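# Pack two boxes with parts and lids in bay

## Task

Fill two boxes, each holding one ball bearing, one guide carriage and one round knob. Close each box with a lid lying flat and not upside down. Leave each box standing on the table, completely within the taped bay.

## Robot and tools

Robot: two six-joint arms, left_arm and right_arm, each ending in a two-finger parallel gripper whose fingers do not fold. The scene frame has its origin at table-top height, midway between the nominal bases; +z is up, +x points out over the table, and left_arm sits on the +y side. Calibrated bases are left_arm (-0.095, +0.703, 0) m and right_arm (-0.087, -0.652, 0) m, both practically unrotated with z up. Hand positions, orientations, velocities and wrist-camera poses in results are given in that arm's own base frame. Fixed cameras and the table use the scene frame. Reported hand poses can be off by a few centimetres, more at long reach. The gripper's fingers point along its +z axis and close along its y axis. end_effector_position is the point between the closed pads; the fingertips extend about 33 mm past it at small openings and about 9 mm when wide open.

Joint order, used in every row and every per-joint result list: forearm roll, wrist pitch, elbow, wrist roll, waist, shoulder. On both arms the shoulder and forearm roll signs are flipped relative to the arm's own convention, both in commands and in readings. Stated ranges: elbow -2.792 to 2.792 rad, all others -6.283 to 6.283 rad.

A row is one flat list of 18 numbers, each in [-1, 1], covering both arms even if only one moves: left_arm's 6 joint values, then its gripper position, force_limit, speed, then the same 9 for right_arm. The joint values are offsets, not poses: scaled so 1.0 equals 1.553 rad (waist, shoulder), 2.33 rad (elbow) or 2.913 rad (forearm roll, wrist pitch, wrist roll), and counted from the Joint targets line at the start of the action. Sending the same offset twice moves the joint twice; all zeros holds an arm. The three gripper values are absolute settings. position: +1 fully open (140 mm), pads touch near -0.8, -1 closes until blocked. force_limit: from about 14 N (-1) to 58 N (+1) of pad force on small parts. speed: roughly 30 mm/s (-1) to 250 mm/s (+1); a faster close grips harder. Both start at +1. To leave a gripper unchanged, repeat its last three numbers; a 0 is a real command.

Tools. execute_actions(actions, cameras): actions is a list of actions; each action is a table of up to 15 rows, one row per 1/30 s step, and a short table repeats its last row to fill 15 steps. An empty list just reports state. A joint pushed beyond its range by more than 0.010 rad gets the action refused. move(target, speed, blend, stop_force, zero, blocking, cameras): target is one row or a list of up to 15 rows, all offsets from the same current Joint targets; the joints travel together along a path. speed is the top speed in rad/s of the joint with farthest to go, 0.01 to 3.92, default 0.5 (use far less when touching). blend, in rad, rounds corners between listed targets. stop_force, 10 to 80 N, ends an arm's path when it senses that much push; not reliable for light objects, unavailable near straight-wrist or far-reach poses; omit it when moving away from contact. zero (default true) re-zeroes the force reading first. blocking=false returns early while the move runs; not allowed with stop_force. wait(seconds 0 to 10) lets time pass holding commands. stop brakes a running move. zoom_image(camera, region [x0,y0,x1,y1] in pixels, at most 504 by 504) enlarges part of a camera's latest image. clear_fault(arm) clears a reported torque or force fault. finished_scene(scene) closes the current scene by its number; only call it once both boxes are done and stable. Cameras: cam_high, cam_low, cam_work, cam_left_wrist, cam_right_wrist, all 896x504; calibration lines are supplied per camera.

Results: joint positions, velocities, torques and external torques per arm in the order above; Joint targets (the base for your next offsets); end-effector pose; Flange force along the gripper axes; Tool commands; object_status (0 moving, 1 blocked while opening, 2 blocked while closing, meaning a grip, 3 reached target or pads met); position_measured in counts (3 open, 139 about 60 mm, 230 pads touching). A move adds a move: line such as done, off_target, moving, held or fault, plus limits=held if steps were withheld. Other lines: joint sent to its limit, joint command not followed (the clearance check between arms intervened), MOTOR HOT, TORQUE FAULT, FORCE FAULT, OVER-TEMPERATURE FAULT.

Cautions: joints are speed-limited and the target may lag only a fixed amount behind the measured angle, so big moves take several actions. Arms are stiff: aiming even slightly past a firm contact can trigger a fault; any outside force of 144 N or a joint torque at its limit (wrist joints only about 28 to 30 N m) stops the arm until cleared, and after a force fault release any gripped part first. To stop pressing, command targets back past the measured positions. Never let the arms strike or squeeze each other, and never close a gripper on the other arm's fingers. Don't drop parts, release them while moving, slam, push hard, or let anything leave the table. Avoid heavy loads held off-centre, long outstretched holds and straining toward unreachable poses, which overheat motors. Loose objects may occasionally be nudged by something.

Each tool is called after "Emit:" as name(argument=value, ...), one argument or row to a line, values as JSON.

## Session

Emit:
execute_actions(
  actions=[],
)

Emit:
zoom_image(
  camera="cam_work",
  region=[360, 205, 600, 375],
)

Scene clock: 0.00 s.
left_arm: end_effector_position=(+0.8296, -0.5652, +0.1983) position_measured=3 object_status=3 end_effector_quat_wxyz=(-0.174, +0.705, +0.558, +0.402) | right_arm: end_effector_position=(+0.4282, +0.0381, +0.1709) position_measured=3 object_status=3 end_effector_quat_wxyz=(+0.668, -0.465, -0.580, -0.021)
Joint names: [forearm roll, wrist pitch, elbow, wrist roll, waist, shoulder]
Joint positions: left_arm=[-0.836 1.756 0.772 -0.643 -0.878 -0.974] | right_arm=[-0.457 2.054 1.867 -0.658 -0.303 -0.631]
Joint velocities: within noise
Joint torques (N m): no reading
External joint torques (N m): no reading
Flange force (N): no reading
Joint targets: left_arm=[-0.836 1.756 0.772 -0.643 -0.878 -0.974] | right_arm=[-0.457 2.054 1.867 -0.658 -0.303 -0.631]
Tool commands: left_gripper/position=+1.0 left_gripper/force_limit=+1.0 left_gripper/speed=+1.0 right_gripper/position=+1.0 right_gripper/force_limit=+1.0 right_gripper/speed=+1.0
camera_calibration:
cam_left_wrist: T_world_to_cam=[[0.922843, -0.326761, 0.20393, -0.982737], [-0.189857, -0.846554, -0.497294, -0.221774], [0.335134, 0.420207, -0.843274, 0.267364], [0, 0, 0, 1]] pos_world=[0.775204, -0.621212, 0.315584]
cam_right_wrist: T_world_to_cam=[[0.554492, 0.590015, -0.586874, -0.147774], [-0.0534424, -0.678515, -0.73264, 0.182122], [-0.830472, 0.437607, -0.344699, 0.537156], [0, 0, 0, 1]] pos_world=[0.537765, -0.0243017, 0.231862]

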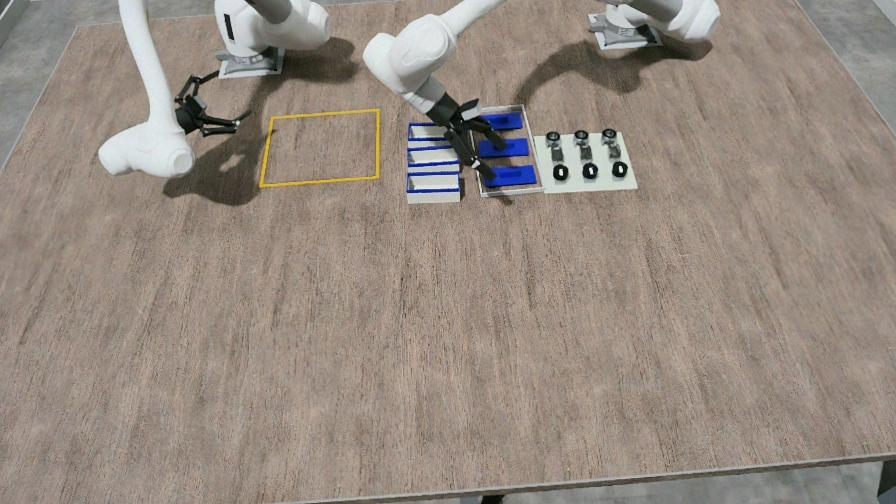

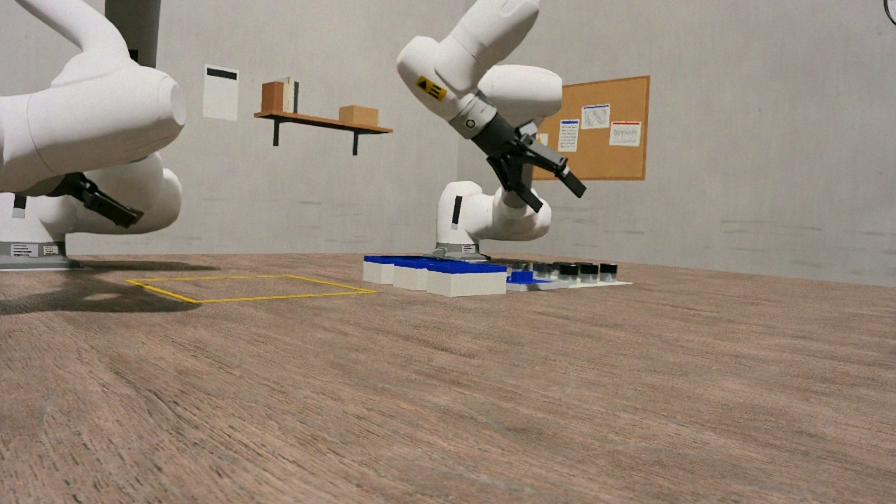

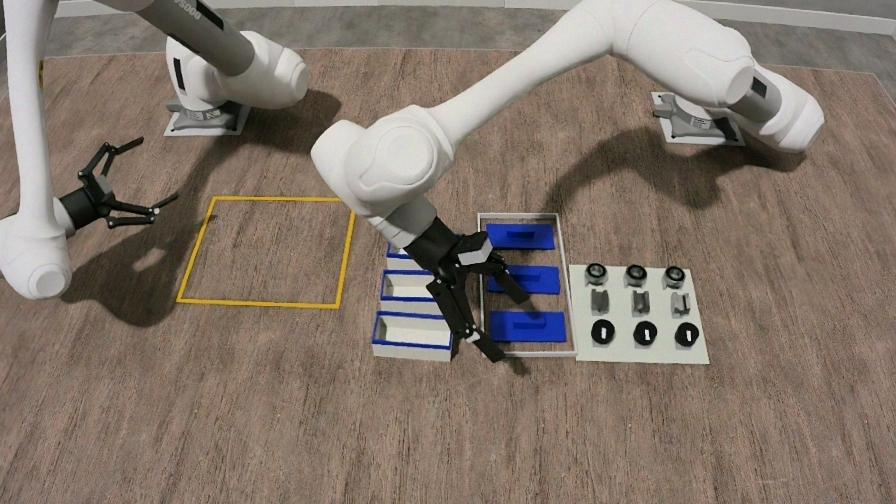

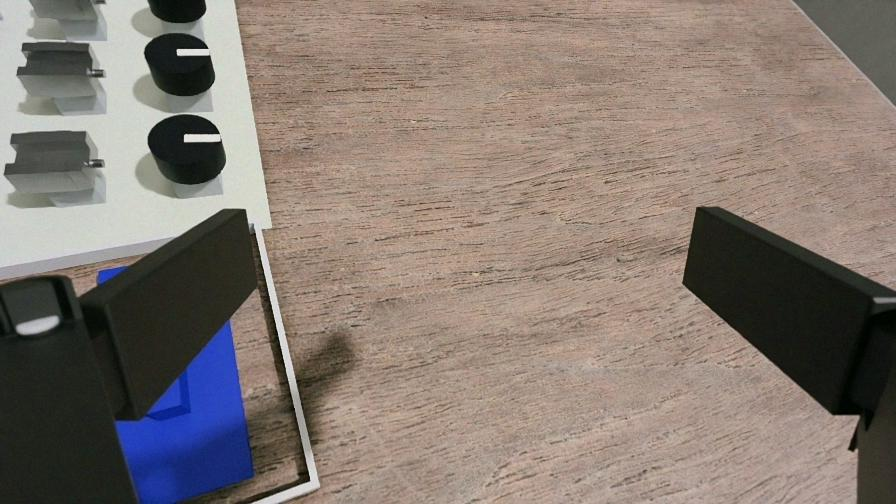

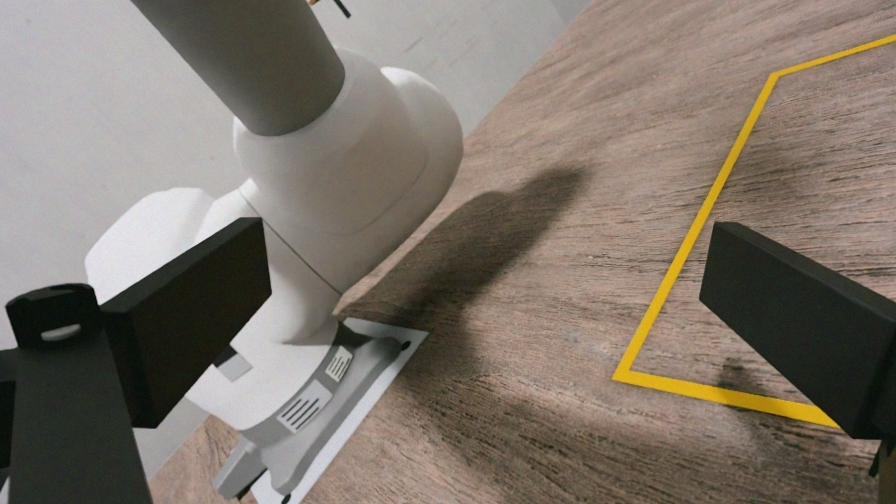

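Scaled by 2.100 from the camera's 896x504 image, which has a finer 1280x720 frame.

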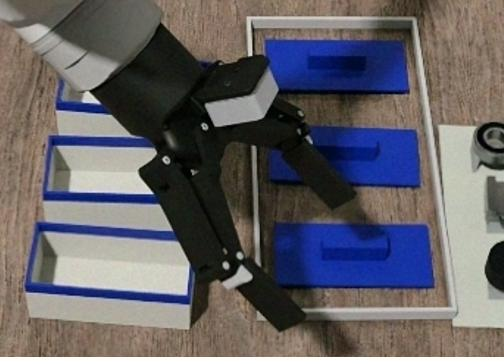

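Emit:
move(
  target=[0.287,-0.1076,0.1276,0.5018,0.0811,0.2216,0.15,-1,-1,0.1569,-0.3097,-0.0373,-0.7147,0.4539,0.2717,0.43,-0.01,-1],
  speed=0.9,
)

Scene clock: 3.77 s.
left_arm: end_effector_position=(+0.6953, -0.6027, +0.2493) position_measured=110 object_status=3 end_effector_quat_wxyz=(+0.000, +1.000, +0.000, +0.000) | right_arm: end_effector_position=(+0.5755, +0.2818, +0.1995) position_measured=75 object_status=3 end_effector_quat_wxyz=(+0.000, +0.707, -0.707, +0.000)
Joint names: [forearm roll, wrist pitch, elbow, wrist roll, waist, shoulder]
Joint positions: left_arm=[0 1.442 1.07 0.819 -0.752 -0.63] | right_arm=[0 1.152 1.78 -2.74 0.402 -0.209]
Joint velocities: within noise
Joint torques (N m): left_arm=[-4.51 0 -39.85 0.13 -2.12 98.56] | right_arm=[-4.12 0.44 -36.96 -0.03 0.21 62.98]
External joint torques (N m): left_arm=[0.24 -0.04 -1.27 -0.13 2.1 2.87] | right_arm=[0.13 -0.43 -2.23 0.03 -0.09 -1.55]
Flange force (N): left_arm=[0.4 -2.5 -2.4] | right_arm=[-2.7 -5.8 -0.7]
Joint targets: left_arm=[0.000 1.442 1.070 0.819 -0.752 -0.630] | right_arm=[0.000 1.152 1.780 -2.740 0.402 -0.209]
move: done
camera_calibration:
cam_left_wrist: T_world_to_cam=[[-0.00668467, -0.999938, 0.00885163, -0.592295], [-0.936278, 0.00936741, 0.351136, 0.569713], [-0.351197, -0.00594036, -0.936283, 0.614779], [0, 0, 0, 1]] pos_world=[0.745359, -0.593944, 0.380803]
cam_right_wrist: T_world_to_cam=[[-0.999586, -0.0151918, -0.0244365, 0.596279], [-0.0222268, 0.947001, 0.320461, -0.309865], [0.018273, 0.320872, -0.946946, 0.227317], [0, 0, 0, 1]] pos_world=[0.584991, 0.229561, 0.329127]

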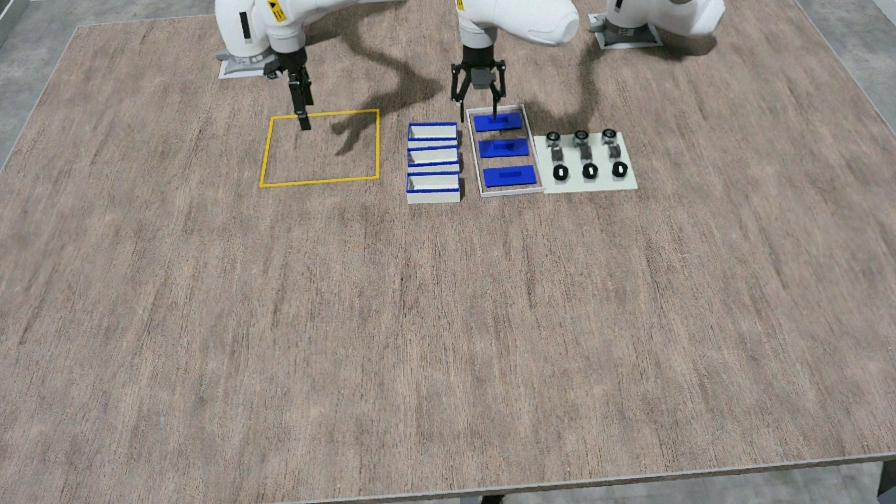

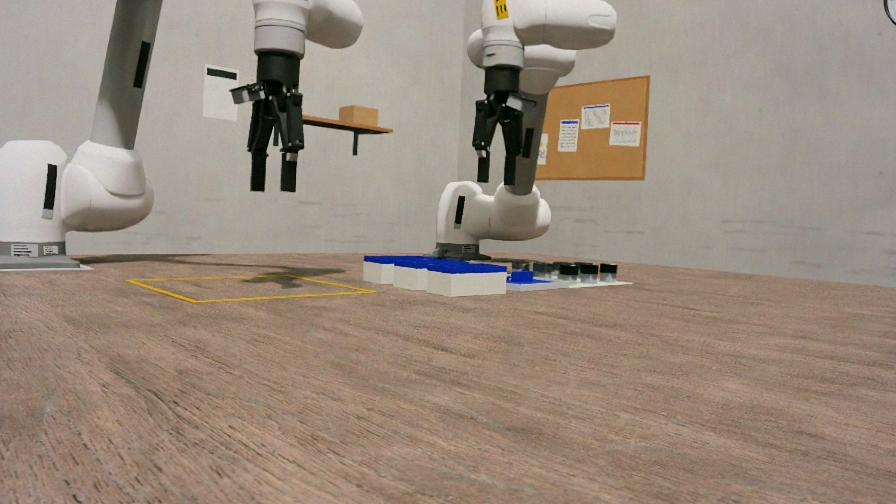

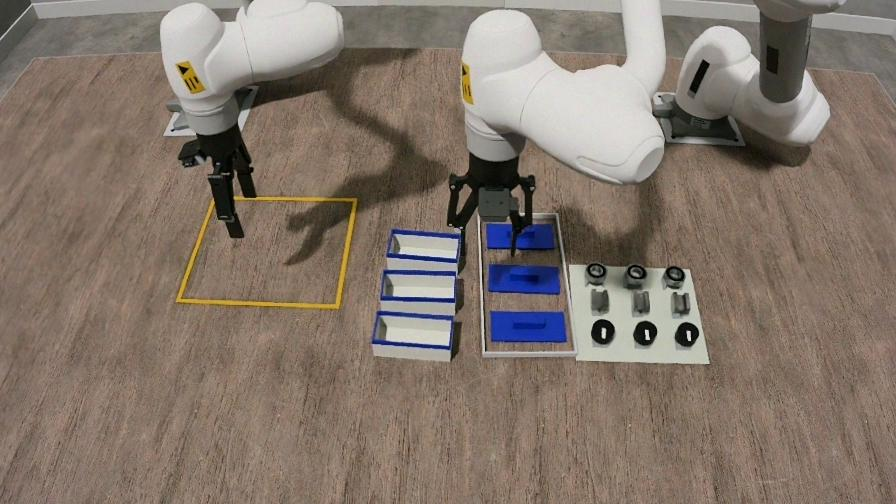

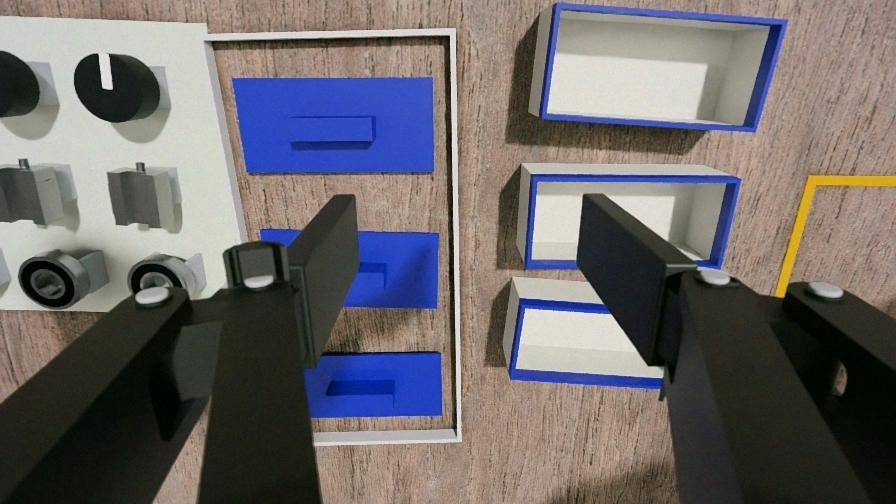

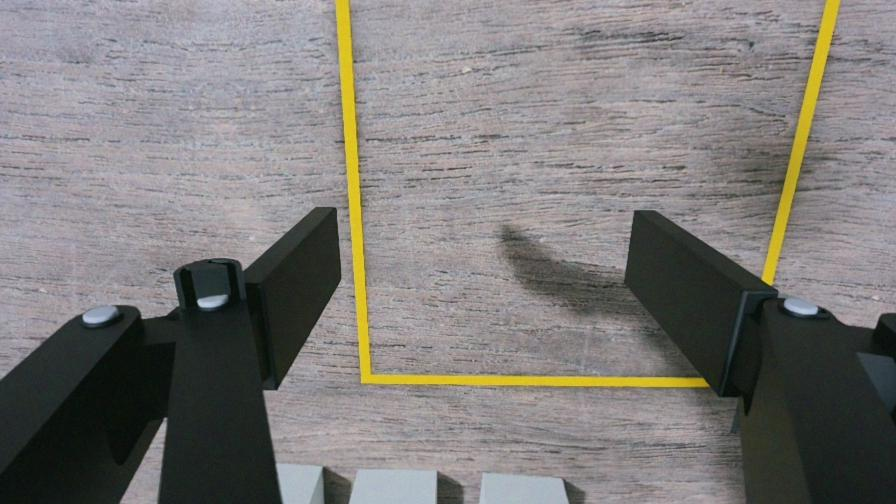

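Emit:
move(
  target=[0,-0.1062,0.2611,0.0897,0.1682,0.1930,0.05,-1,-1,0,0,0,0,0,0,0.43,-0.01,-1],
  speed=0.8,
  cameras=["cam_left_wrist"],
)

Scene clock: 8.33 s.
left_arm: end_effector_position=(+0.6404, -0.3028, +0.1699) position_measured=123 object_status=3 end_effector_quat_wxyz=(+0.000, +1.000, +0.000, +0.000) | right_arm: end_effector_position=(+0.5755, +0.2818, +0.1995) position_measured=75 object_status=3 end_effector_quat_wxyz=(+0.000, +0.707, -0.707, +0.000)
Joint names: [forearm roll, wrist pitch, elbow, wrist roll, waist, shoulder]
Joint positions: left_arm=[0 1.133 1.678 1.08 -0.491 -0.33] | right_arm=[0 1.152 1.78 -2.74 0.402 -0.209]
Joint velocities: within noise
Joint torques (N m): left_arm=[-4.03 -0.02 -35.98 0.08 -2.05 69.26] | right_arm=[-4.15 0.5 -36.79 0 0.37 63.62]
External joint torques (N m): left_arm=[0.16 -0.04 -1.6 -0.08 2.08 1.47] | right_arm=[0.16 -0.48 -2.43 0 -0.26 -2.27]
Flange force (N): left_arm=[2.3 -2.0 -2.6] | right_arm=[-3.1 -7.2 -0.3]
Joint targets: left_arm=[0.000 1.133 1.678 1.080 -0.490 -0.330] | right_arm=[0.000 1.152 1.780 -2.740 0.402 -0.209]
move: done
camera_calibration:
cam_left_wrist: T_world_to_cam=[[-0.00677213, -0.999935, 0.00919867, -0.292021], [-0.936499, 0.00956721, 0.350539, 0.543716], [-0.350604, -0.00624065, -0.936503, 0.522378], [0, 0, 0, 1]] pos_world=[0.69036, -0.293944, 0.301302]
Images, in order (width x height): cam_left_wrist 896x504.

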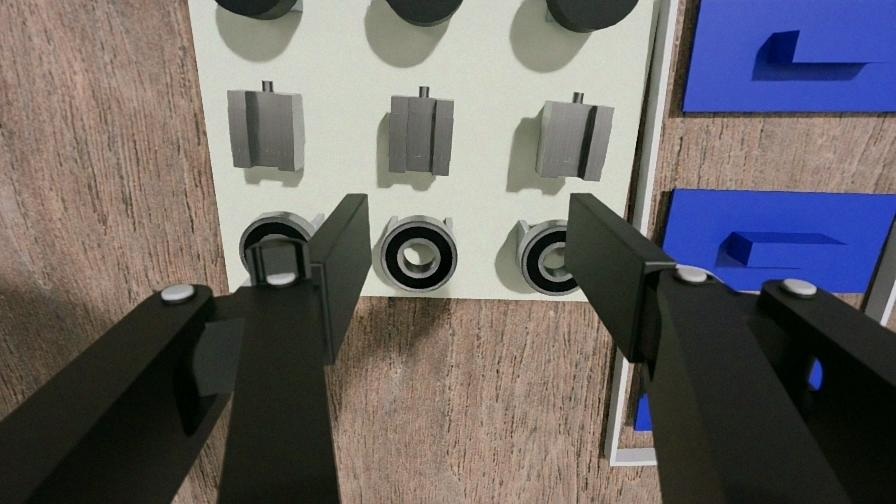

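Emit:
move(
  target=[0,-0.0330,0.0357,-0.0398,-0.0746,-0.0083,0.0,-1,-1,0,0,0,0,0,0,0.43,-0.01,-1],
  speed=0.4,
  cameras=["cam_left_wrist"],
)

Scene clock: 11.40 s.
left_arm: end_effector_position=(+0.5868, -0.3648, +0.1198) position_measured=129 object_status=3 end_effector_quat_wxyz=(+0.000, +1.000, +0.000, +0.000) | right_arm: end_effector_position=(+0.5755, +0.2818, +0.1995) position_measured=75 object_status=3 end_effector_quat_wxyz=(+0.000, +0.707, -0.707, +0.000)
Joint names: [forearm roll, wrist pitch, elbow, wrist roll, waist, shoulder]
Joint positions: left_arm=[0 1.037 1.761 0.964 -0.606 -0.343] | right_arm=[0 1.152 1.78 -2.74 0.402 -0.209]
Joint velocities: within noise
Joint torques (N m): left_arm=[-3.89 -0.18 -34.37 0.11 -0.61 67.68] | right_arm=[-4.07 0.44 -36.76 -0.05 0.1 63.59]
External joint torques (N m): left_arm=[0.22 0.13 -1.29 -0.11 0.58 2.19] | right_arm=[0.07 -0.43 -2.49 0.05 -0.01 -2.23]
Flange force (N): left_arm=[0.0 -0.8 -3.2] | right_arm=[-3.5 -7.1 -0.5]
Joint targets: left_arm=[0.000 1.037 1.761 0.964 -0.606 -0.343] | right_arm=[0.000 1.152 1.780 -2.740 0.402 -0.209]
move: done
camera_calibration:
cam_left_wrist: T_world_to_cam=[[-0.00670193, -0.999933, 0.00938592, -0.354012], [-0.9365, 0.0095671, 0.350537, 0.511641], [-0.350604, -0.00644064, -0.936502, 0.456302], [0, 0, 0, 1]] pos_world=[0.63676, -0.355945, 0.251302]
Images, in order (width x height): cam_left_wrist 896x504.

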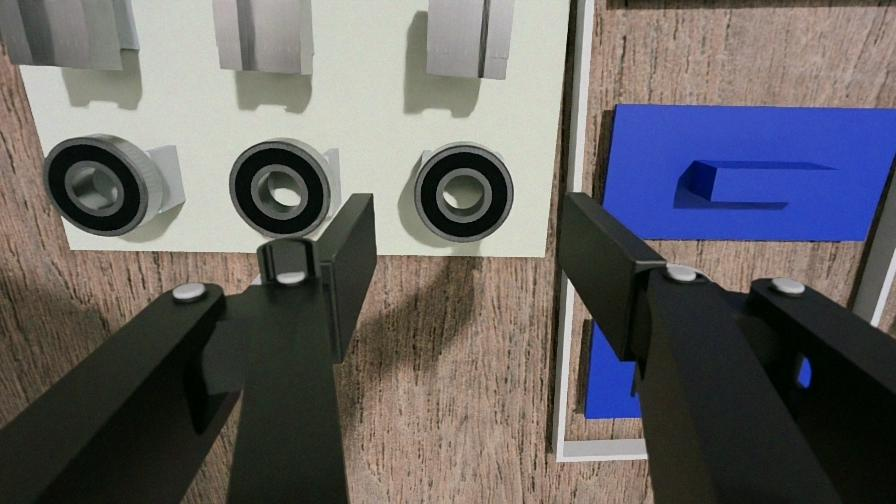

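Emit:
move(
  target=[
    [0,-0.0382,0.022,0,0,-0.0386,0.0,-1,-1,0,0,0,0,0,0,0.43,-0.01,-1],
    [0,-0.0382,0.022,0,0,-0.0386,-1,-1,-1,0,0,0,0,0,0,0.43,-0.01,-1],
  ],
  speed=0.15,
  cameras=["cam_left_wrist"],
)

Emit:
move(
  target=[
    [0,0.0499,-0.0298,0,0,0.0489,-1,-1,-1,0,0,0,0,0,0,0.43,-0.01,-1],
    [0,0.2042,-0.5010,-0.0548,-0.1426,-0.3686,-1,-1,-1,0,0,0,0,0,0,0.43,-0.01,-1],
  ],
  speed=[0.3,0.6],
  cameras=["cam_left_wrist"],
)

Scene clock: 14.77 s.
left_arm: end_effector_position=(+0.5868, -0.3649, +0.0545) position_measured=160 object_status=2 end_effector_quat_wxyz=(+0.000, +1.000, +0.000, +0.000) | right_arm: end_effector_position=(+0.5755, +0.2818, +0.1995) position_measured=75 object_status=3 end_effector_quat_wxyz=(+0.000, +0.707, -0.707, +0.000)
Joint names: [forearm roll, wrist pitch, elbow, wrist roll, waist, shoulder]
Joint positions: left_arm=[0 0.925 1.813 0.964 -0.606 -0.403] | right_arm=[0 1.152 1.78 -2.74 0.402 -0.209]
Joint velocities: within noise
Joint torques (N m): left_arm=[-3.58 -0.12 -31.02 0.06 -1.74 68.88] | right_arm=[-4.13 0.46 -36.87 -0.05 0.08 63.3]
External joint torques (N m): left_arm=[0.17 0.08 -2.06 -0.06 1.51 4.18] | right_arm=[0.16 -0.44 -2.26 0.05 0.03 -1.96]
Flange force (N): left_arm=[0.1 -2.4 -5.7] | right_arm=[-3.2 -6.3 -0.4]
Joint targets: left_arm=[0.000 0.925 1.813 0.964 -0.606 -0.403] | right_arm=[0.000 1.152 1.780 -2.740 0.402 -0.209]
move: done
camera_calibration:
cam_left_wrist: T_world_to_cam=[[-0.00670193, -0.999933, 0.00938592, -0.353499], [-0.9365, 0.0095671, 0.350537, 0.534532], [-0.350604, -0.00644064, -0.936502, 0.395148], [0, 0, 0, 1]] pos_world=[0.63676, -0.356045, 0.186002]
Images, in order (width x height): cam_left_wrist 896x504.

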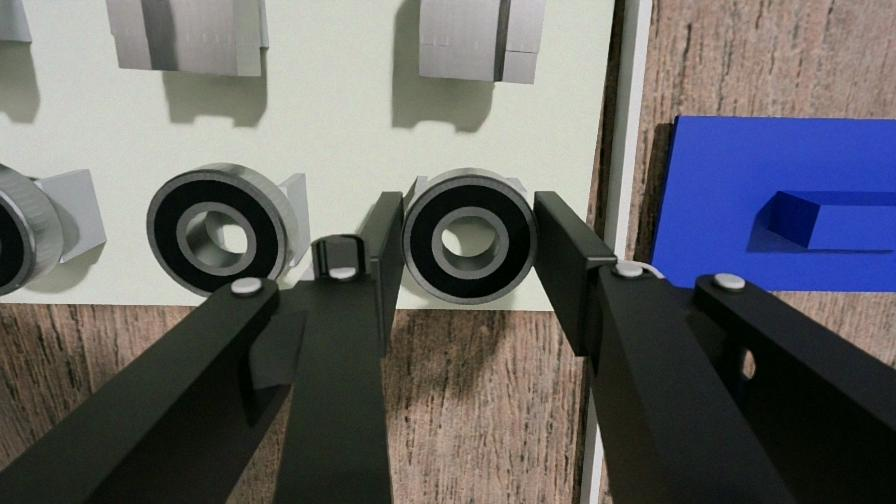

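Scene clock: 17.57 s.
left_arm: end_effector_position=(+0.7506, -0.7660, +0.1400) position_measured=160 object_status=2 end_effector_quat_wxyz=(+0.000, +1.000, -0.031, +0.000) | right_arm: end_effector_position=(+0.5755, +0.2818, +0.1995) position_measured=75 object_status=3 end_effector_quat_wxyz=(+0.000, +0.707, -0.707, +0.000)
Joint names: [forearm roll, wrist pitch, elbow, wrist roll, waist, shoulder]
Joint positions: left_arm=[0 1.52 0.645 0.805 -0.828 -0.975] | right_arm=[0 1.152 1.78 -2.74 0.402 -0.209]
Joint velocities: within noise
Joint torques (N m): left_arm=[-4.4 0.07 -40.48 0.13 -1.7 124] | right_arm=[-4.09 0.41 -36.77 -0.06 -0.21 63.28]
External joint torques (N m): left_arm=[0.14 -0.11 -0.83 -0.13 1.49 1.79] | right_arm=[0.1 -0.39 -2.48 0.06 0.33 -1.92]
Flange force (N): left_arm=[0.3 -1.4 -1.3] | right_arm=[-3.8 -6.4 -0.8]
Joint targets: left_arm=[0.000 1.520 0.645 0.805 -0.828 -0.975] | right_arm=[0.000 1.152 1.780 -2.740 0.402 -0.209]
move: done
camera_calibration:
cam_left_wrist: T_world_to_cam=[[-0.0683921, -0.997614, 0.00946728, -0.706196], [-0.934128, 0.0673663, 0.350522, 0.704241], [-0.350323, 0.0151293, -0.936507, 0.546358], [0, 0, 0, 1]] pos_world=[0.800955, -0.760219, 0.271502]
Images, in order (width x height): cam_left_wrist 896x504.

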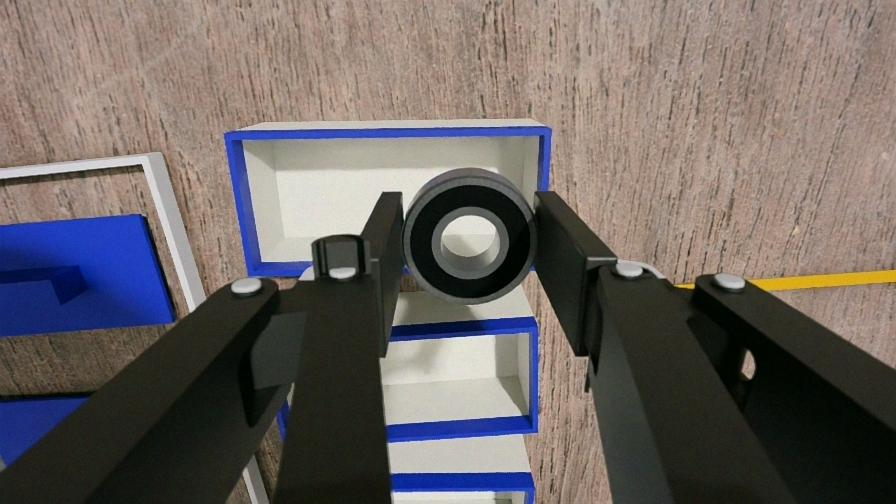

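Emit:
move(
  target=[0,-0.0542,0.0612,-0.0036,0.0008,-0.0099,-1,-1,-1,0,0,0,0,0,0,0.43,-0.01,-1],
  speed=0.2,
  cameras=["cam_left_wrist"],
)

Emit:
move(
  target=[0,-0.0070,0.0056,0,0,-0.0047,-1,-1,-1,0,0,0,0,0,0,0.43,-0.01,-1],
  speed=0.015,
  stop_force=10,
  cameras=["cam_left_wrist"],
)

Scene clock: 20.17 s.
left_arm: end_effector_position=(+0.7474, -0.7606, +0.0444) position_measured=160 object_status=2 end_effector_quat_wxyz=(+0.000, +1.000, -0.025, +0.000) | right_arm: end_effector_position=(+0.5755, +0.2818, +0.1995) position_measured=75 object_status=3 end_effector_quat_wxyz=(+0.000, +0.707, -0.707, +0.000)
Joint names: [forearm roll, wrist pitch, elbow, wrist roll, waist, shoulder]
Joint positions: left_arm=[0 1.362 0.788 0.794 -0.827 -0.991] | right_arm=[0 1.152 1.78 -2.74 0.402 -0.209]
Joint velocities: within noise
Joint torques (N m): left_arm=[-4.37 0.12 -40.13 0.1 -1.92 123.61] | right_arm=[-4.18 0.47 -36.86 -0.06 0.14 63.29]
External joint torques (N m): left_arm=[0.17 -0.16 -0.58 -0.1 1.83 2.95] | right_arm=[0.18 -0.45 -2.37 0.06 0.03 -1.58]
Flange force (N): left_arm=[-2.1 -4.2 -1.7] | right_arm=[-3.1 -6.0 -0.8]
Joint targets: left_arm=[0.000 1.362 0.788 0.794 -0.827 -0.991] | right_arm=[0.000 1.152 1.780 -2.740 0.402 -0.209]
move: done
camera_calibration:
cam_left_wrist: T_world_to_cam=[[-0.0567842, -0.998342, 0.00939048, -0.709444], [-0.934789, 0.056468, 0.350686, 0.726643], [-0.350635, 0.0111353, -0.936446, 0.452843], [0, 0, 0, 1]] pos_world=[0.797755, -0.754342, 0.175902]
Images, in order (width x height): cam_left_wrist 896x504.

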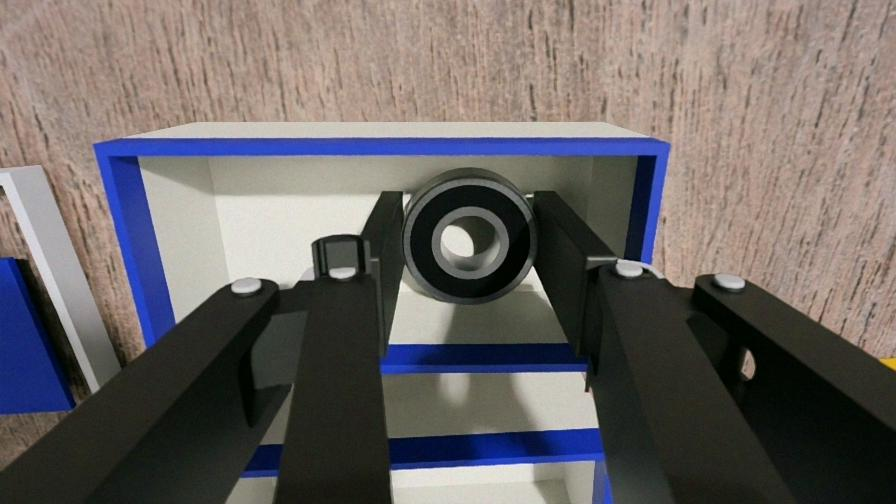

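Scene clock: 21.77 s.
left_arm: end_effector_position=(+0.7475, -0.7607, +0.0336) position_measured=160 object_status=2 end_effector_quat_wxyz=(+0.000, +1.000, -0.025, +0.000) | right_arm: end_effector_position=(+0.5755, +0.2818, +0.1995) position_measured=75 object_status=3 end_effector_quat_wxyz=(+0.000, +0.707, -0.707, +0.000)
Joint names: [forearm roll, wrist pitch, elbow, wrist roll, waist, shoulder]
Joint positions: left_arm=[0 1.347 0.797 0.794 -0.827 -0.996] | right_arm=[0 1.152 1.78 -2.74 0.402 -0.209]
Joint velocities: within noise
Joint torques (N m): left_arm=[-4.09 -1.65 -28 0.18 -1.36 97.78] | right_arm=[-4.07 0.49 -36.73 -0.03 0.05 63]
External joint torques (N m): left_arm=[-0.09 1.61 -12.47 -0.18 1.25 28.58] | right_arm=[0.1 -0.47 -2.44 0.03 0.1 -1.57]
Flange force (N): left_arm=[-3.6 -4.7 -27.2] | right_arm=[-3.2 -6.0 -0.8]
Joint targets: left_arm=[0.000 1.347 0.797 0.794 -0.827 -0.996] | right_arm=[0.000 1.152 1.780 -2.740 0.402 -0.209]
move: contact (left_arm)
camera_calibration:
cam_left_wrist: T_world_to_cam=[[-0.05681, -0.998339, 0.00959428, -0.709353], [-0.934898, 0.0565672, 0.350379, 0.730644], [-0.350339, 0.0109354, -0.936559, 0.442361], [0, 0, 0, 1]] pos_world=[0.797756, -0.754343, 0.165101]
Images, in order (width x height): cam_left_wrist 896x504.

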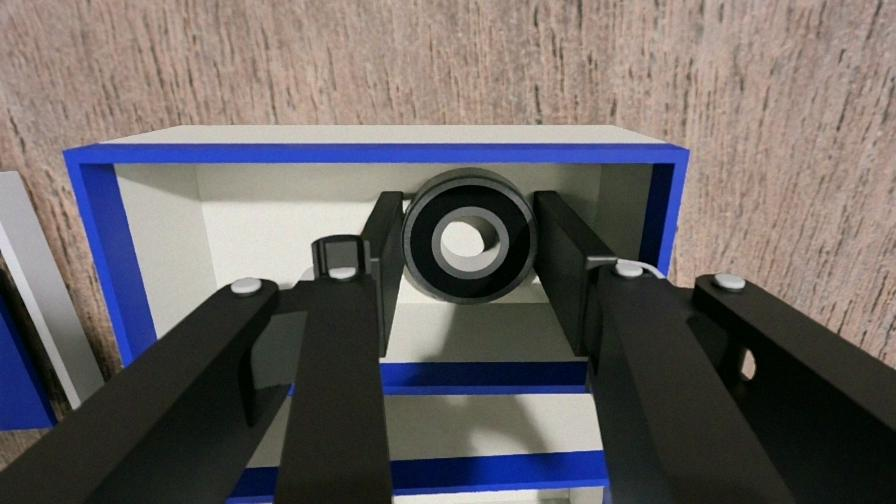

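Emit:
move(
  target=[
    [0,0,0,0,0,0,-0.08,-1,-1,0,0,0,0,0,0,0.43,-0.01,-1],
    [0,0.0545,-0.0518,0,0,0.0235,-0.08,-1,-1,0,0,0,0,0,0,0.43,-0.01,-1],
    [0,-0.1087,0.3690,0.1005,0.1758,0.3487,-0.08,-1,-1,0,0,0,0,0,0,0.43,-0.01,-1],
  ],
  speed=[0.5,0.2,0.8],
  cameras=["cam_left_wrist"],
)

Scene clock: 26.57 s.
left_arm: end_effector_position=(+0.6572, -0.3655, +0.0893) position_measured=139 object_status=3 end_effector_quat_wxyz=(+0.000, +0.999, -0.035, +0.000) | right_arm: end_effector_position=(+0.5755, +0.2818, +0.1995) position_measured=75 object_status=3 end_effector_quat_wxyz=(+0.000, +0.707, -0.707, +0.000)
Joint names: [forearm roll, wrist pitch, elbow, wrist roll, waist, shoulder]
Joint positions: left_arm=[0 1.031 1.657 1.087 -0.554 -0.454] | right_arm=[0 1.152 1.78 -2.74 0.402 -0.209]
Joint velocities: within noise
Joint torques (N m): left_arm=[-3.82 0.09 -33.45 0.11 -1.92 79.18] | right_arm=[-4.12 0.49 -36.96 -0.1 0.21 63.59]
External joint torques (N m): left_arm=[0.16 -0.13 -2.04 -0.11 1.93 1.28] | right_arm=[0.13 -0.48 -2.3 0.1 -0.1 -2.19]
Flange force (N): left_arm=[3.4 -1.1 -2.5] | right_arm=[-3.3 -6.7 -0.2]
Joint targets: left_arm=[0.000 1.031 1.657 1.087 -0.553 -0.454] | right_arm=[0.000 1.152 1.780 -2.740 0.402 -0.209]
move: done
camera_calibration:
cam_left_wrist: T_world_to_cam=[[-0.0765118, -0.997031, 0.00865518, -0.306982], [-0.933168, 0.0746632, 0.3516, 0.609848], [-0.351202, 0.0188248, -0.93611, 0.461985], [0, 0, 0, 1]] pos_world=[0.707853, -0.3603, 0.220704]
Images, in order (width x height): cam_left_wrist 896x504.

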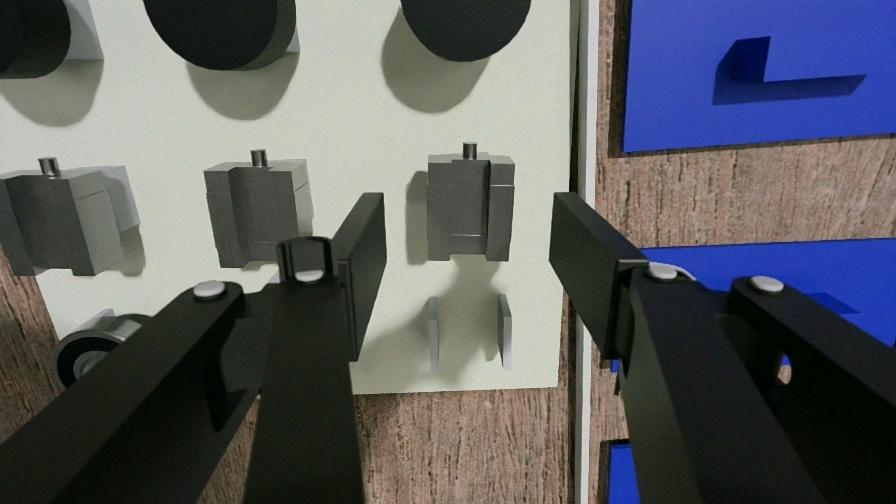

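Emit:
move(
  target=[
    [0,-0.0193,0.0109,0,0,-0.0198,-0.08,-1,-1,0,0,0,0,0,0,0.43,-0.01,-1],
    [0,-0.0193,0.0109,0,0,-0.0198,-1,-1,-1,0,0,0,0,0,0,0.43,-0.01,-1],
  ],
  speed=0.15,
  cameras=[],
)

Emit:
move(
  target=[
    [0,0.0472,-0.0292,0,0,0.0448,-1,-1,-1,0,0,0,0,0,0,0.43,-0.01,-1],
    [0,0.1535,-0.3544,-0.0846,-0.1457,-0.2438,-1,-1,-1,0,0,0,0,0,0,0.43,-0.01,-1],
    [0,0.1064,-0.3137,-0.0846,-0.1457,-0.2710,-1,-1,-1,0,0,0,0,0,0,0.43,-0.01,-1],
  ],
  speed=[0.3,0.6,0.2],
  cameras=["cam_left_wrist"],
)

Emit:
move(
  target=[0,-0.0105,0.0074,0,0,-0.0086,-1,-1,-1,0,0,0,0,0,0,0.43,-0.01,-1],
  speed=0.015,
  stop_force=10,
  cameras=["cam_left_wrist"],
)

Scene clock: 30.03 s.
left_arm: end_effector_position=(+0.6573, -0.3655, +0.0542) position_measured=180 object_status=2 end_effector_quat_wxyz=(+0.000, +0.999, -0.035, +0.000) | right_arm: end_effector_position=(+0.5755, +0.2818, +0.1995) position_measured=75 object_status=3 end_effector_quat_wxyz=(+0.000, +0.707, -0.707, +0.000)
Joint names: [forearm roll, wrist pitch, elbow, wrist roll, waist, shoulder]
Joint positions: left_arm=[0 0.974 1.683 1.087 -0.553 -0.485] | right_arm=[0 1.152 1.78 -2.74 0.402 -0.209]
Joint velocities: within noise
Joint torques (N m): left_arm=[-3.68 -0.38 -31.61 0.1 -1.53 76.18] | right_arm=[-4.11 0.53 -37.13 -0.13 -0.24 63.34]
External joint torques (N m): left_arm=[0.14 0.33 -2.81 -0.1 1.54 6.24] | right_arm=[0.12 -0.51 -2.1 0.13 0.35 -1.92]
Flange force (N): left_arm=[-0.9 -2.5 -8.1] | right_arm=[-3.6 -5.7 -0.1]
Joint targets: left_arm=[0.000 0.974 1.683 1.087 -0.553 -0.485] | right_arm=[0.000 1.152 1.780 -2.740 0.402 -0.209]
move: done
No camera images: "cameras" was empty.

Scene clock: 32.93 s.
left_arm: end_effector_position=(+0.7525, -0.6955, +0.0442) position_measured=180 object_status=2 end_effector_quat_wxyz=(+0.000, +1.000, -0.025, +0.000) | right_arm: end_effector_position=(+0.5755, +0.2818, +0.1995) position_measured=75 object_status=3 end_effector_quat_wxyz=(+0.000, +0.707, -0.707, +0.000)
Joint names: [forearm roll, wrist pitch, elbow, wrist roll, waist, shoulder]
Joint positions: left_arm=[0 1.284 0.952 0.84 -0.78 -0.906] | right_arm=[0 1.152 1.78 -2.74 0.402 -0.209]
Joint velocities: within noise
Joint torques (N m): left_arm=[-4.23 -0.09 -39.23 0.13 -2.02 117.66] | right_arm=[-4.09 0.5 -37.1 -0.07 0.33 63.36]
External joint torques (N m): left_arm=[0.13 0.06 -0.48 -0.13 1.99 2.52] | right_arm=[0.09 -0.49 -2.17 0.07 -0.19 -1.76]
Flange force (N): left_arm=[-1.1 -3.2 -1.9] | right_arm=[-2.7 -6.0 -0.4]
Joint targets: left_arm=[0.000 1.284 0.952 0.840 -0.780 -0.906] | right_arm=[0.000 1.152 1.780 -2.740 0.402 -0.209]
move: done
camera_calibration:
cam_left_wrist: T_world_to_cam=[[-0.0563915, -0.99837, 0.00874893, -0.644382], [-0.934578, 0.0558672, 0.351343, 0.727104], [-0.351259, 0.0116362, -0.936206, 0.454524], [0, 0, 0, 1]] pos_world=[0.802854, -0.689242, 0.175703]
Images, in order (width x height): cam_left_wrist 896x504.

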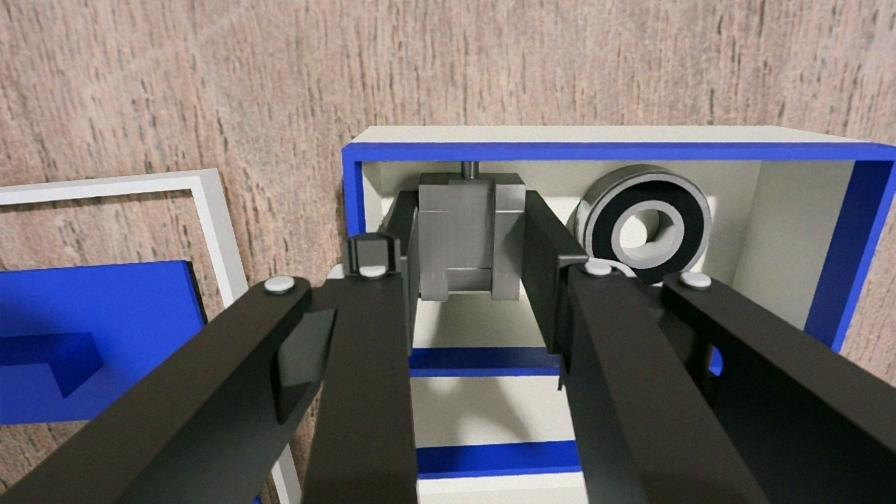

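Scene clock: 34.40 s.
left_arm: end_effector_position=(+0.7525, -0.6956, +0.0344) position_measured=180 object_status=2 end_effector_quat_wxyz=(+0.000, +1.000, -0.025, +0.000) | right_arm: end_effector_position=(+0.5755, +0.2818, +0.1995) position_measured=75 object_status=3 end_effector_quat_wxyz=(+0.000, +0.707, -0.707, +0.000)
Joint names: [forearm roll, wrist pitch, elbow, wrist roll, waist, shoulder]
Joint positions: left_arm=[0 1.271 0.959 0.84 -0.78 -0.912] | right_arm=[0 1.152 1.78 -2.74 0.402 -0.209]
Joint velocities: within noise
Joint torques (N m): left_arm=[-4.12 -1.79 -27.69 0.15 -1.62 92.99] | right_arm=[-4.09 0.43 -36.87 -0.03 0.57 63.46]
External joint torques (N m): left_arm=[0.03 1.75 -11.85 -0.15 1.74 27.5] | right_arm=[0.1 -0.42 -2.38 0.03 -0.44 -1.99]
Flange force (N): left_arm=[-3.5 -5.0 -27.3] | right_arm=[-2.6 -6.8 -0.6]
Joint targets: left_arm=[0.000 1.271 0.959 0.840 -0.780 -0.912] | right_arm=[0.000 1.152 1.780 -2.740 0.402 -0.209]
move: contact (left_arm); left_arm: the wrist pitch is farthest, 0.018 rad from its target
camera_calibration:
cam_left_wrist: T_world_to_cam=[[-0.0563593, -0.998371, 0.00883634, -0.644432], [-0.934626, 0.0558693, 0.351217, 0.730707], [-0.351139, 0.0115357, -0.936252, 0.445228], [0, 0, 0, 1]] pos_world=[0.802954, -0.689342, 0.165903]
Images, in order (width x height): cam_left_wrist 896x504.

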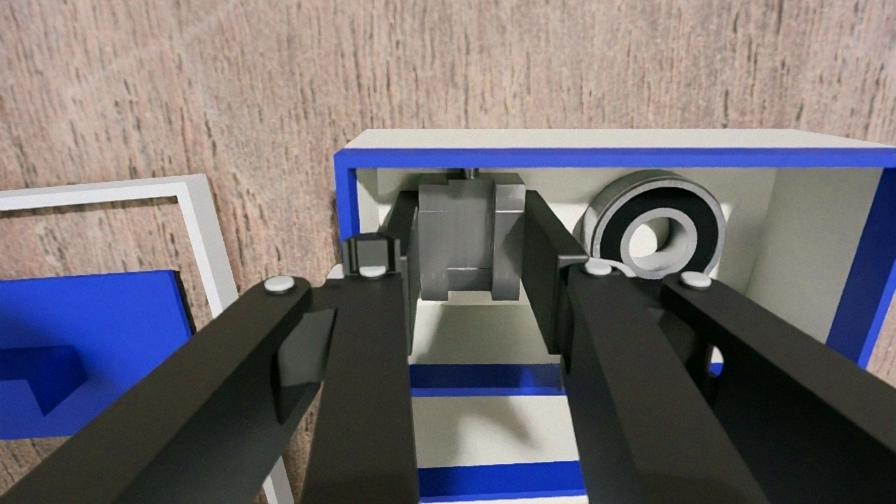

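Emit:
move(
  target=[
    [0,0,0,0,0,0,-0.26,-1,-1,0,0,0,0,0,0,0.43,-0.01,-1],
    [0,0.0516,-0.044,0,0,0.031,-0.26,-1,-1,0,0,0,0,0,0,0.43,-0.01,-1],
    [0,-0.0620,0.2319,0.0757,0.1741,0.2319,-0.02,-1,-1,0,0,0,0,0,0,0.43,-0.01,-1],
  ],
  speed=[0.5,0.2,0.8],
  cameras=["cam_left_wrist"],
)

Scene clock: 39.33 s.
left_arm: end_effector_position=(+0.7335, -0.3701, +0.0898) position_measured=131 object_status=0 end_effector_quat_wxyz=(+0.000, +1.000, +0.000, +0.000) | right_arm: end_effector_position=(+0.5755, +0.2818, +0.1995) position_measured=75 object_status=3 end_effector_quat_wxyz=(+0.000, +0.707, -0.707, +0.000)
Joint names: [forearm roll, wrist pitch, elbow, wrist roll, waist, shoulder]
Joint positions: left_arm=[0 1.09 1.499 1.061 -0.509 -0.552] | right_arm=[0 1.152 1.78 -2.74 0.402 -0.209]
Joint velocities: within noise
Joint torques (N m): left_arm=[-3.95 -0.02 -35.33 0.09 -1.72 87.57] | right_arm=[-4.07 0.53 -36.81 -0.13 0.09 63.76]
External joint torques (N m): left_arm=[0.17 -0.02 -1.31 -0.09 1.65 2.55] | right_arm=[0.08 -0.51 -2.46 0.13 0.06 -2.08]
Flange force (N): left_arm=[0.4 -1.9 -2.9] | right_arm=[-3.6 -6.7 -0.4]
Joint targets: left_arm=[0.000 1.090 1.499 1.061 -0.509 -0.552] | right_arm=[0.000 1.152 1.780 -2.740 0.402 -0.209]
move: done
camera_calibration:
cam_left_wrist: T_world_to_cam=[[-0.00648757, -0.999938, 0.00909561, -0.358152], [-0.936357, 0.00926715, 0.350926, 0.659285], [-0.350988, -0.00624009, -0.936359, 0.479949], [0, 0, 0, 1]] pos_world=[0.783459, -0.361245, 0.221302]
Images, in order (width x height): cam_left_wrist 896x504.

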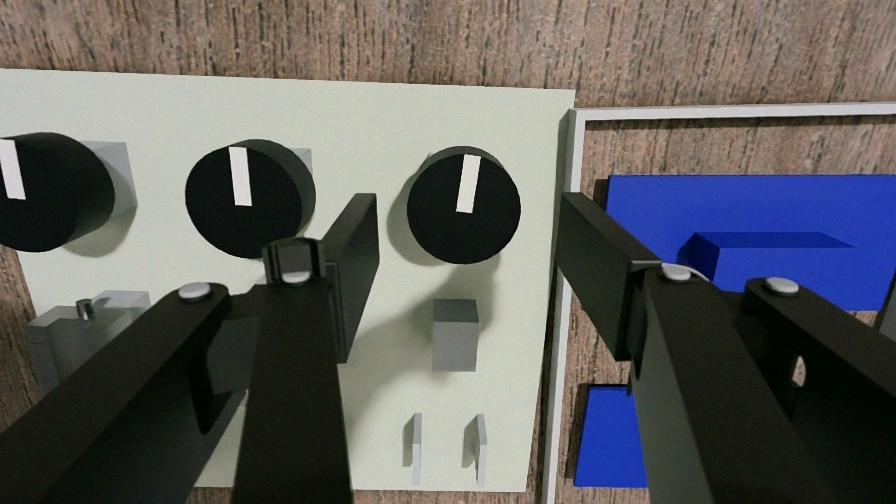

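Emit:
move(
  target=[
    [0,-0.0182,0.0109,0,0,-0.0178,-0.02,-1,-1,0,0,0,0,0,0,0.43,-0.01,-1],
    [0,-0.0182,0.0109,0,0,-0.0178,-1,-1,-1,0,0,0,0,0,0,0.43,-0.01,-1],
  ],
  speed=0.15,
  cameras=[],
)

Emit:
move(
  target=[
    [0,0.0447,-0.0292,0,0,0.0399,-1,-1,-1,0,0,0,0,0,0,0.43,-0.01,-1],
    [0,0.1609,-0.3642,-0.0917,-0.2041,-0.2447,-1,-1,-1,0,0,0,0,0,0,0.43,-0.01,-1],
    [0,0.1191,-0.3225,-0.0917,-0.2041,-0.2605,-1,-1,-1,0,0,0,0,0,0,0.43,-0.01,-1],
  ],
  speed=[0.3,0.6,0.2],
  cameras=["cam_left_wrist"],
)

Emit:
move(
  target=[0,-0.0096,0.0082,0,0,-0.0058,-1,-1,-1,0,0,0,0,0,0,0.43,-0.01,-1],
  speed=0.015,
  stop_force=10,
  cameras=["cam_left_wrist"],
)

Scene clock: 42.43 s.
left_arm: end_effector_position=(+0.7335, -0.3701, +0.0547) position_measured=164 object_status=0 end_effector_quat_wxyz=(+0.000, +1.000, +0.000, +0.000) | right_arm: end_effector_position=(+0.5755, +0.2818, +0.1995) position_measured=75 object_status=3 end_effector_quat_wxyz=(+0.000, +0.707, -0.707, +0.000)
Joint names: [forearm roll, wrist pitch, elbow, wrist roll, waist, shoulder]
Joint positions: left_arm=[0 1.037 1.525 1.061 -0.509 -0.579] | right_arm=[0 1.152 1.78 -2.74 0.402 -0.209]
Joint velocities: within noise
Joint torques (N m): left_arm=[-3.75 -0.53 -32.23 0.13 -2.26 84.19] | right_arm=[-4.05 0.47 -37.01 0 0.34 63.55]
External joint torques (N m): left_arm=[0.07 0.49 -3.54 -0.13 2.18 7.71] | right_arm=[0.05 -0.45 -2.23 0 -0.21 -2.11]
Flange force (N): left_arm=[-0.4 -3.0 -9.5] | right_arm=[-2.9 -6.6 -0.3]
Joint targets: left_arm=[0.000 1.037 1.525 1.061 -0.509 -0.579] | right_arm=[0.000 1.152 1.780 -2.740 0.402 -0.209]
move: done
No camera images: "cameras" was empty.

Scene clock: 45.27 s.
left_arm: end_effector_position=(+0.7474, -0.7604, +0.0597) position_measured=164 object_status=2 end_effector_quat_wxyz=(+0.000, +1.000, -0.025, +0.000) | right_arm: end_effector_position=(+0.5755, +0.2818, +0.1995) position_measured=75 object_status=3 end_effector_quat_wxyz=(+0.000, +0.707, -0.707, +0.000)
Joint names: [forearm roll, wrist pitch, elbow, wrist roll, waist, shoulder]
Joint positions: left_arm=[0 1.384 0.773 0.794 -0.826 -0.984] | right_arm=[0 1.152 1.78 -2.74 0.402 -0.209]
Joint velocities: within noise
Joint torques (N m): left_arm=[-4.36 0 -39.77 0.07 -2.08 122.56] | right_arm=[-4.16 0.49 -36.96 -0.01 0.41 63.37]
External joint torques (N m): left_arm=[0.13 -0.04 -1.18 -0.07 2.21 3.93] | right_arm=[0.18 -0.48 -2.16 0.01 -0.36 -2.45]
Flange force (N): left_arm=[-1.4 -4.0 -2.8] | right_arm=[-2.8 -7.0 0.1]
Joint targets: left_arm=[0.000 1.384 0.773 0.794 -0.826 -0.984] | right_arm=[0.000 1.152 1.780 -2.740 0.402 -0.209]
move: done
camera_calibration:
cam_left_wrist: T_world_to_cam=[[-0.0563841, -0.998368, 0.00904594, -0.709561], [-0.934702, 0.0559688, 0.350998, 0.720754], [-0.350931, 0.0113355, -0.936333, 0.467534], [0, 0, 0, 1]] pos_world=[0.797755, -0.754043, 0.191202]
Images, in order (width x height): cam_left_wrist 896x504.

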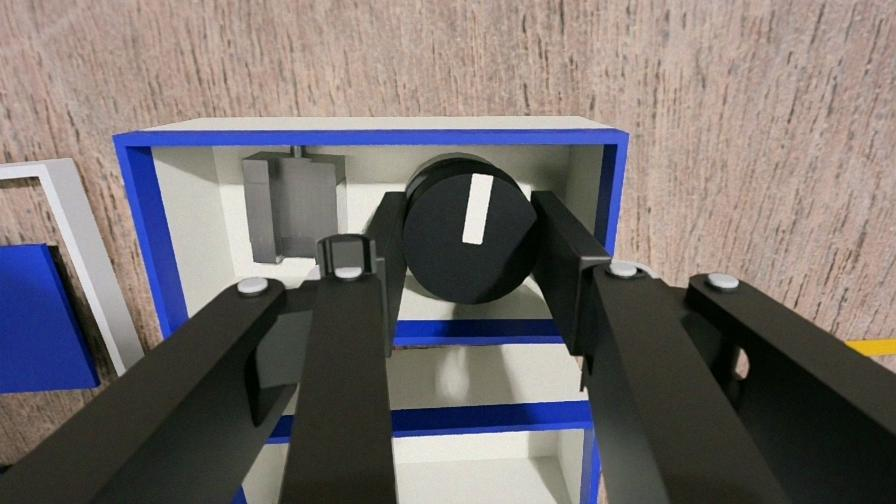

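Scene clock: 47.03 s.
left_arm: end_effector_position=(+0.7474, -0.7604, +0.0473) position_measured=164 object_status=2 end_effector_quat_wxyz=(+0.000, +1.000, -0.025, +0.000) | right_arm: end_effector_position=(+0.5755, +0.2818, +0.1995) position_measured=75 object_status=3 end_effector_quat_wxyz=(+0.000, +0.707, -0.707, +0.000)
Joint names: [forearm roll, wrist pitch, elbow, wrist roll, waist, shoulder]
Joint positions: left_arm=[0 1.367 0.785 0.794 -0.826 -0.989] | right_arm=[0 1.152 1.78 -2.74 0.402 -0.209]
Joint velocities: within noise
Joint torques (N m): left_arm=[-3.39 -1.58 -31.37 -0.01 -3.9 104.32] | right_arm=[-4.08 0.52 -36.77 -0.02 0.51 63.74]
External joint torques (N m): left_arm=[-0.8 1.54 -9.15 0.01 3.91 21.58] | right_arm=[0.09 -0.51 -2.46 0.02 -0.39 -2.43]
Flange force (N): left_arm=[-1.2 -6.1 -20.6] | right_arm=[-3.0 -7.5 -0.2]
Joint targets: left_arm=[0.000 1.367 0.785 0.794 -0.826 -0.989] | right_arm=[0.000 1.152 1.780 -2.740 0.402 -0.209]
move: contact (left_arm); left_arm: the wrist pitch is farthest, 0.011 rad from its target
camera_calibration:
cam_left_wrist: T_world_to_cam=[[-0.0563507, -0.998369, 0.00913412, -0.709491], [-0.934737, 0.0559696, 0.350905, 0.725187], [-0.350844, 0.0112358, -0.936366, 0.455691], [0, 0, 0, 1]] pos_world=[0.797755, -0.754043, 0.178702]
Images, in order (width x height): cam_left_wrist 896x504.

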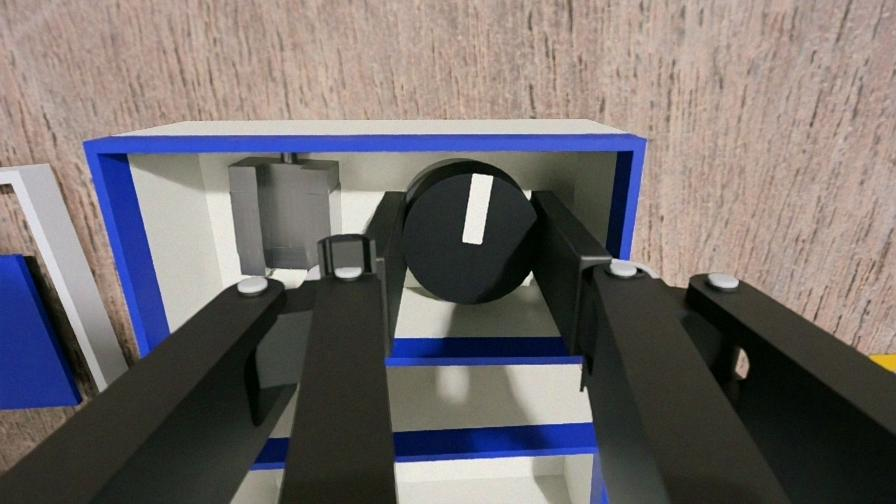

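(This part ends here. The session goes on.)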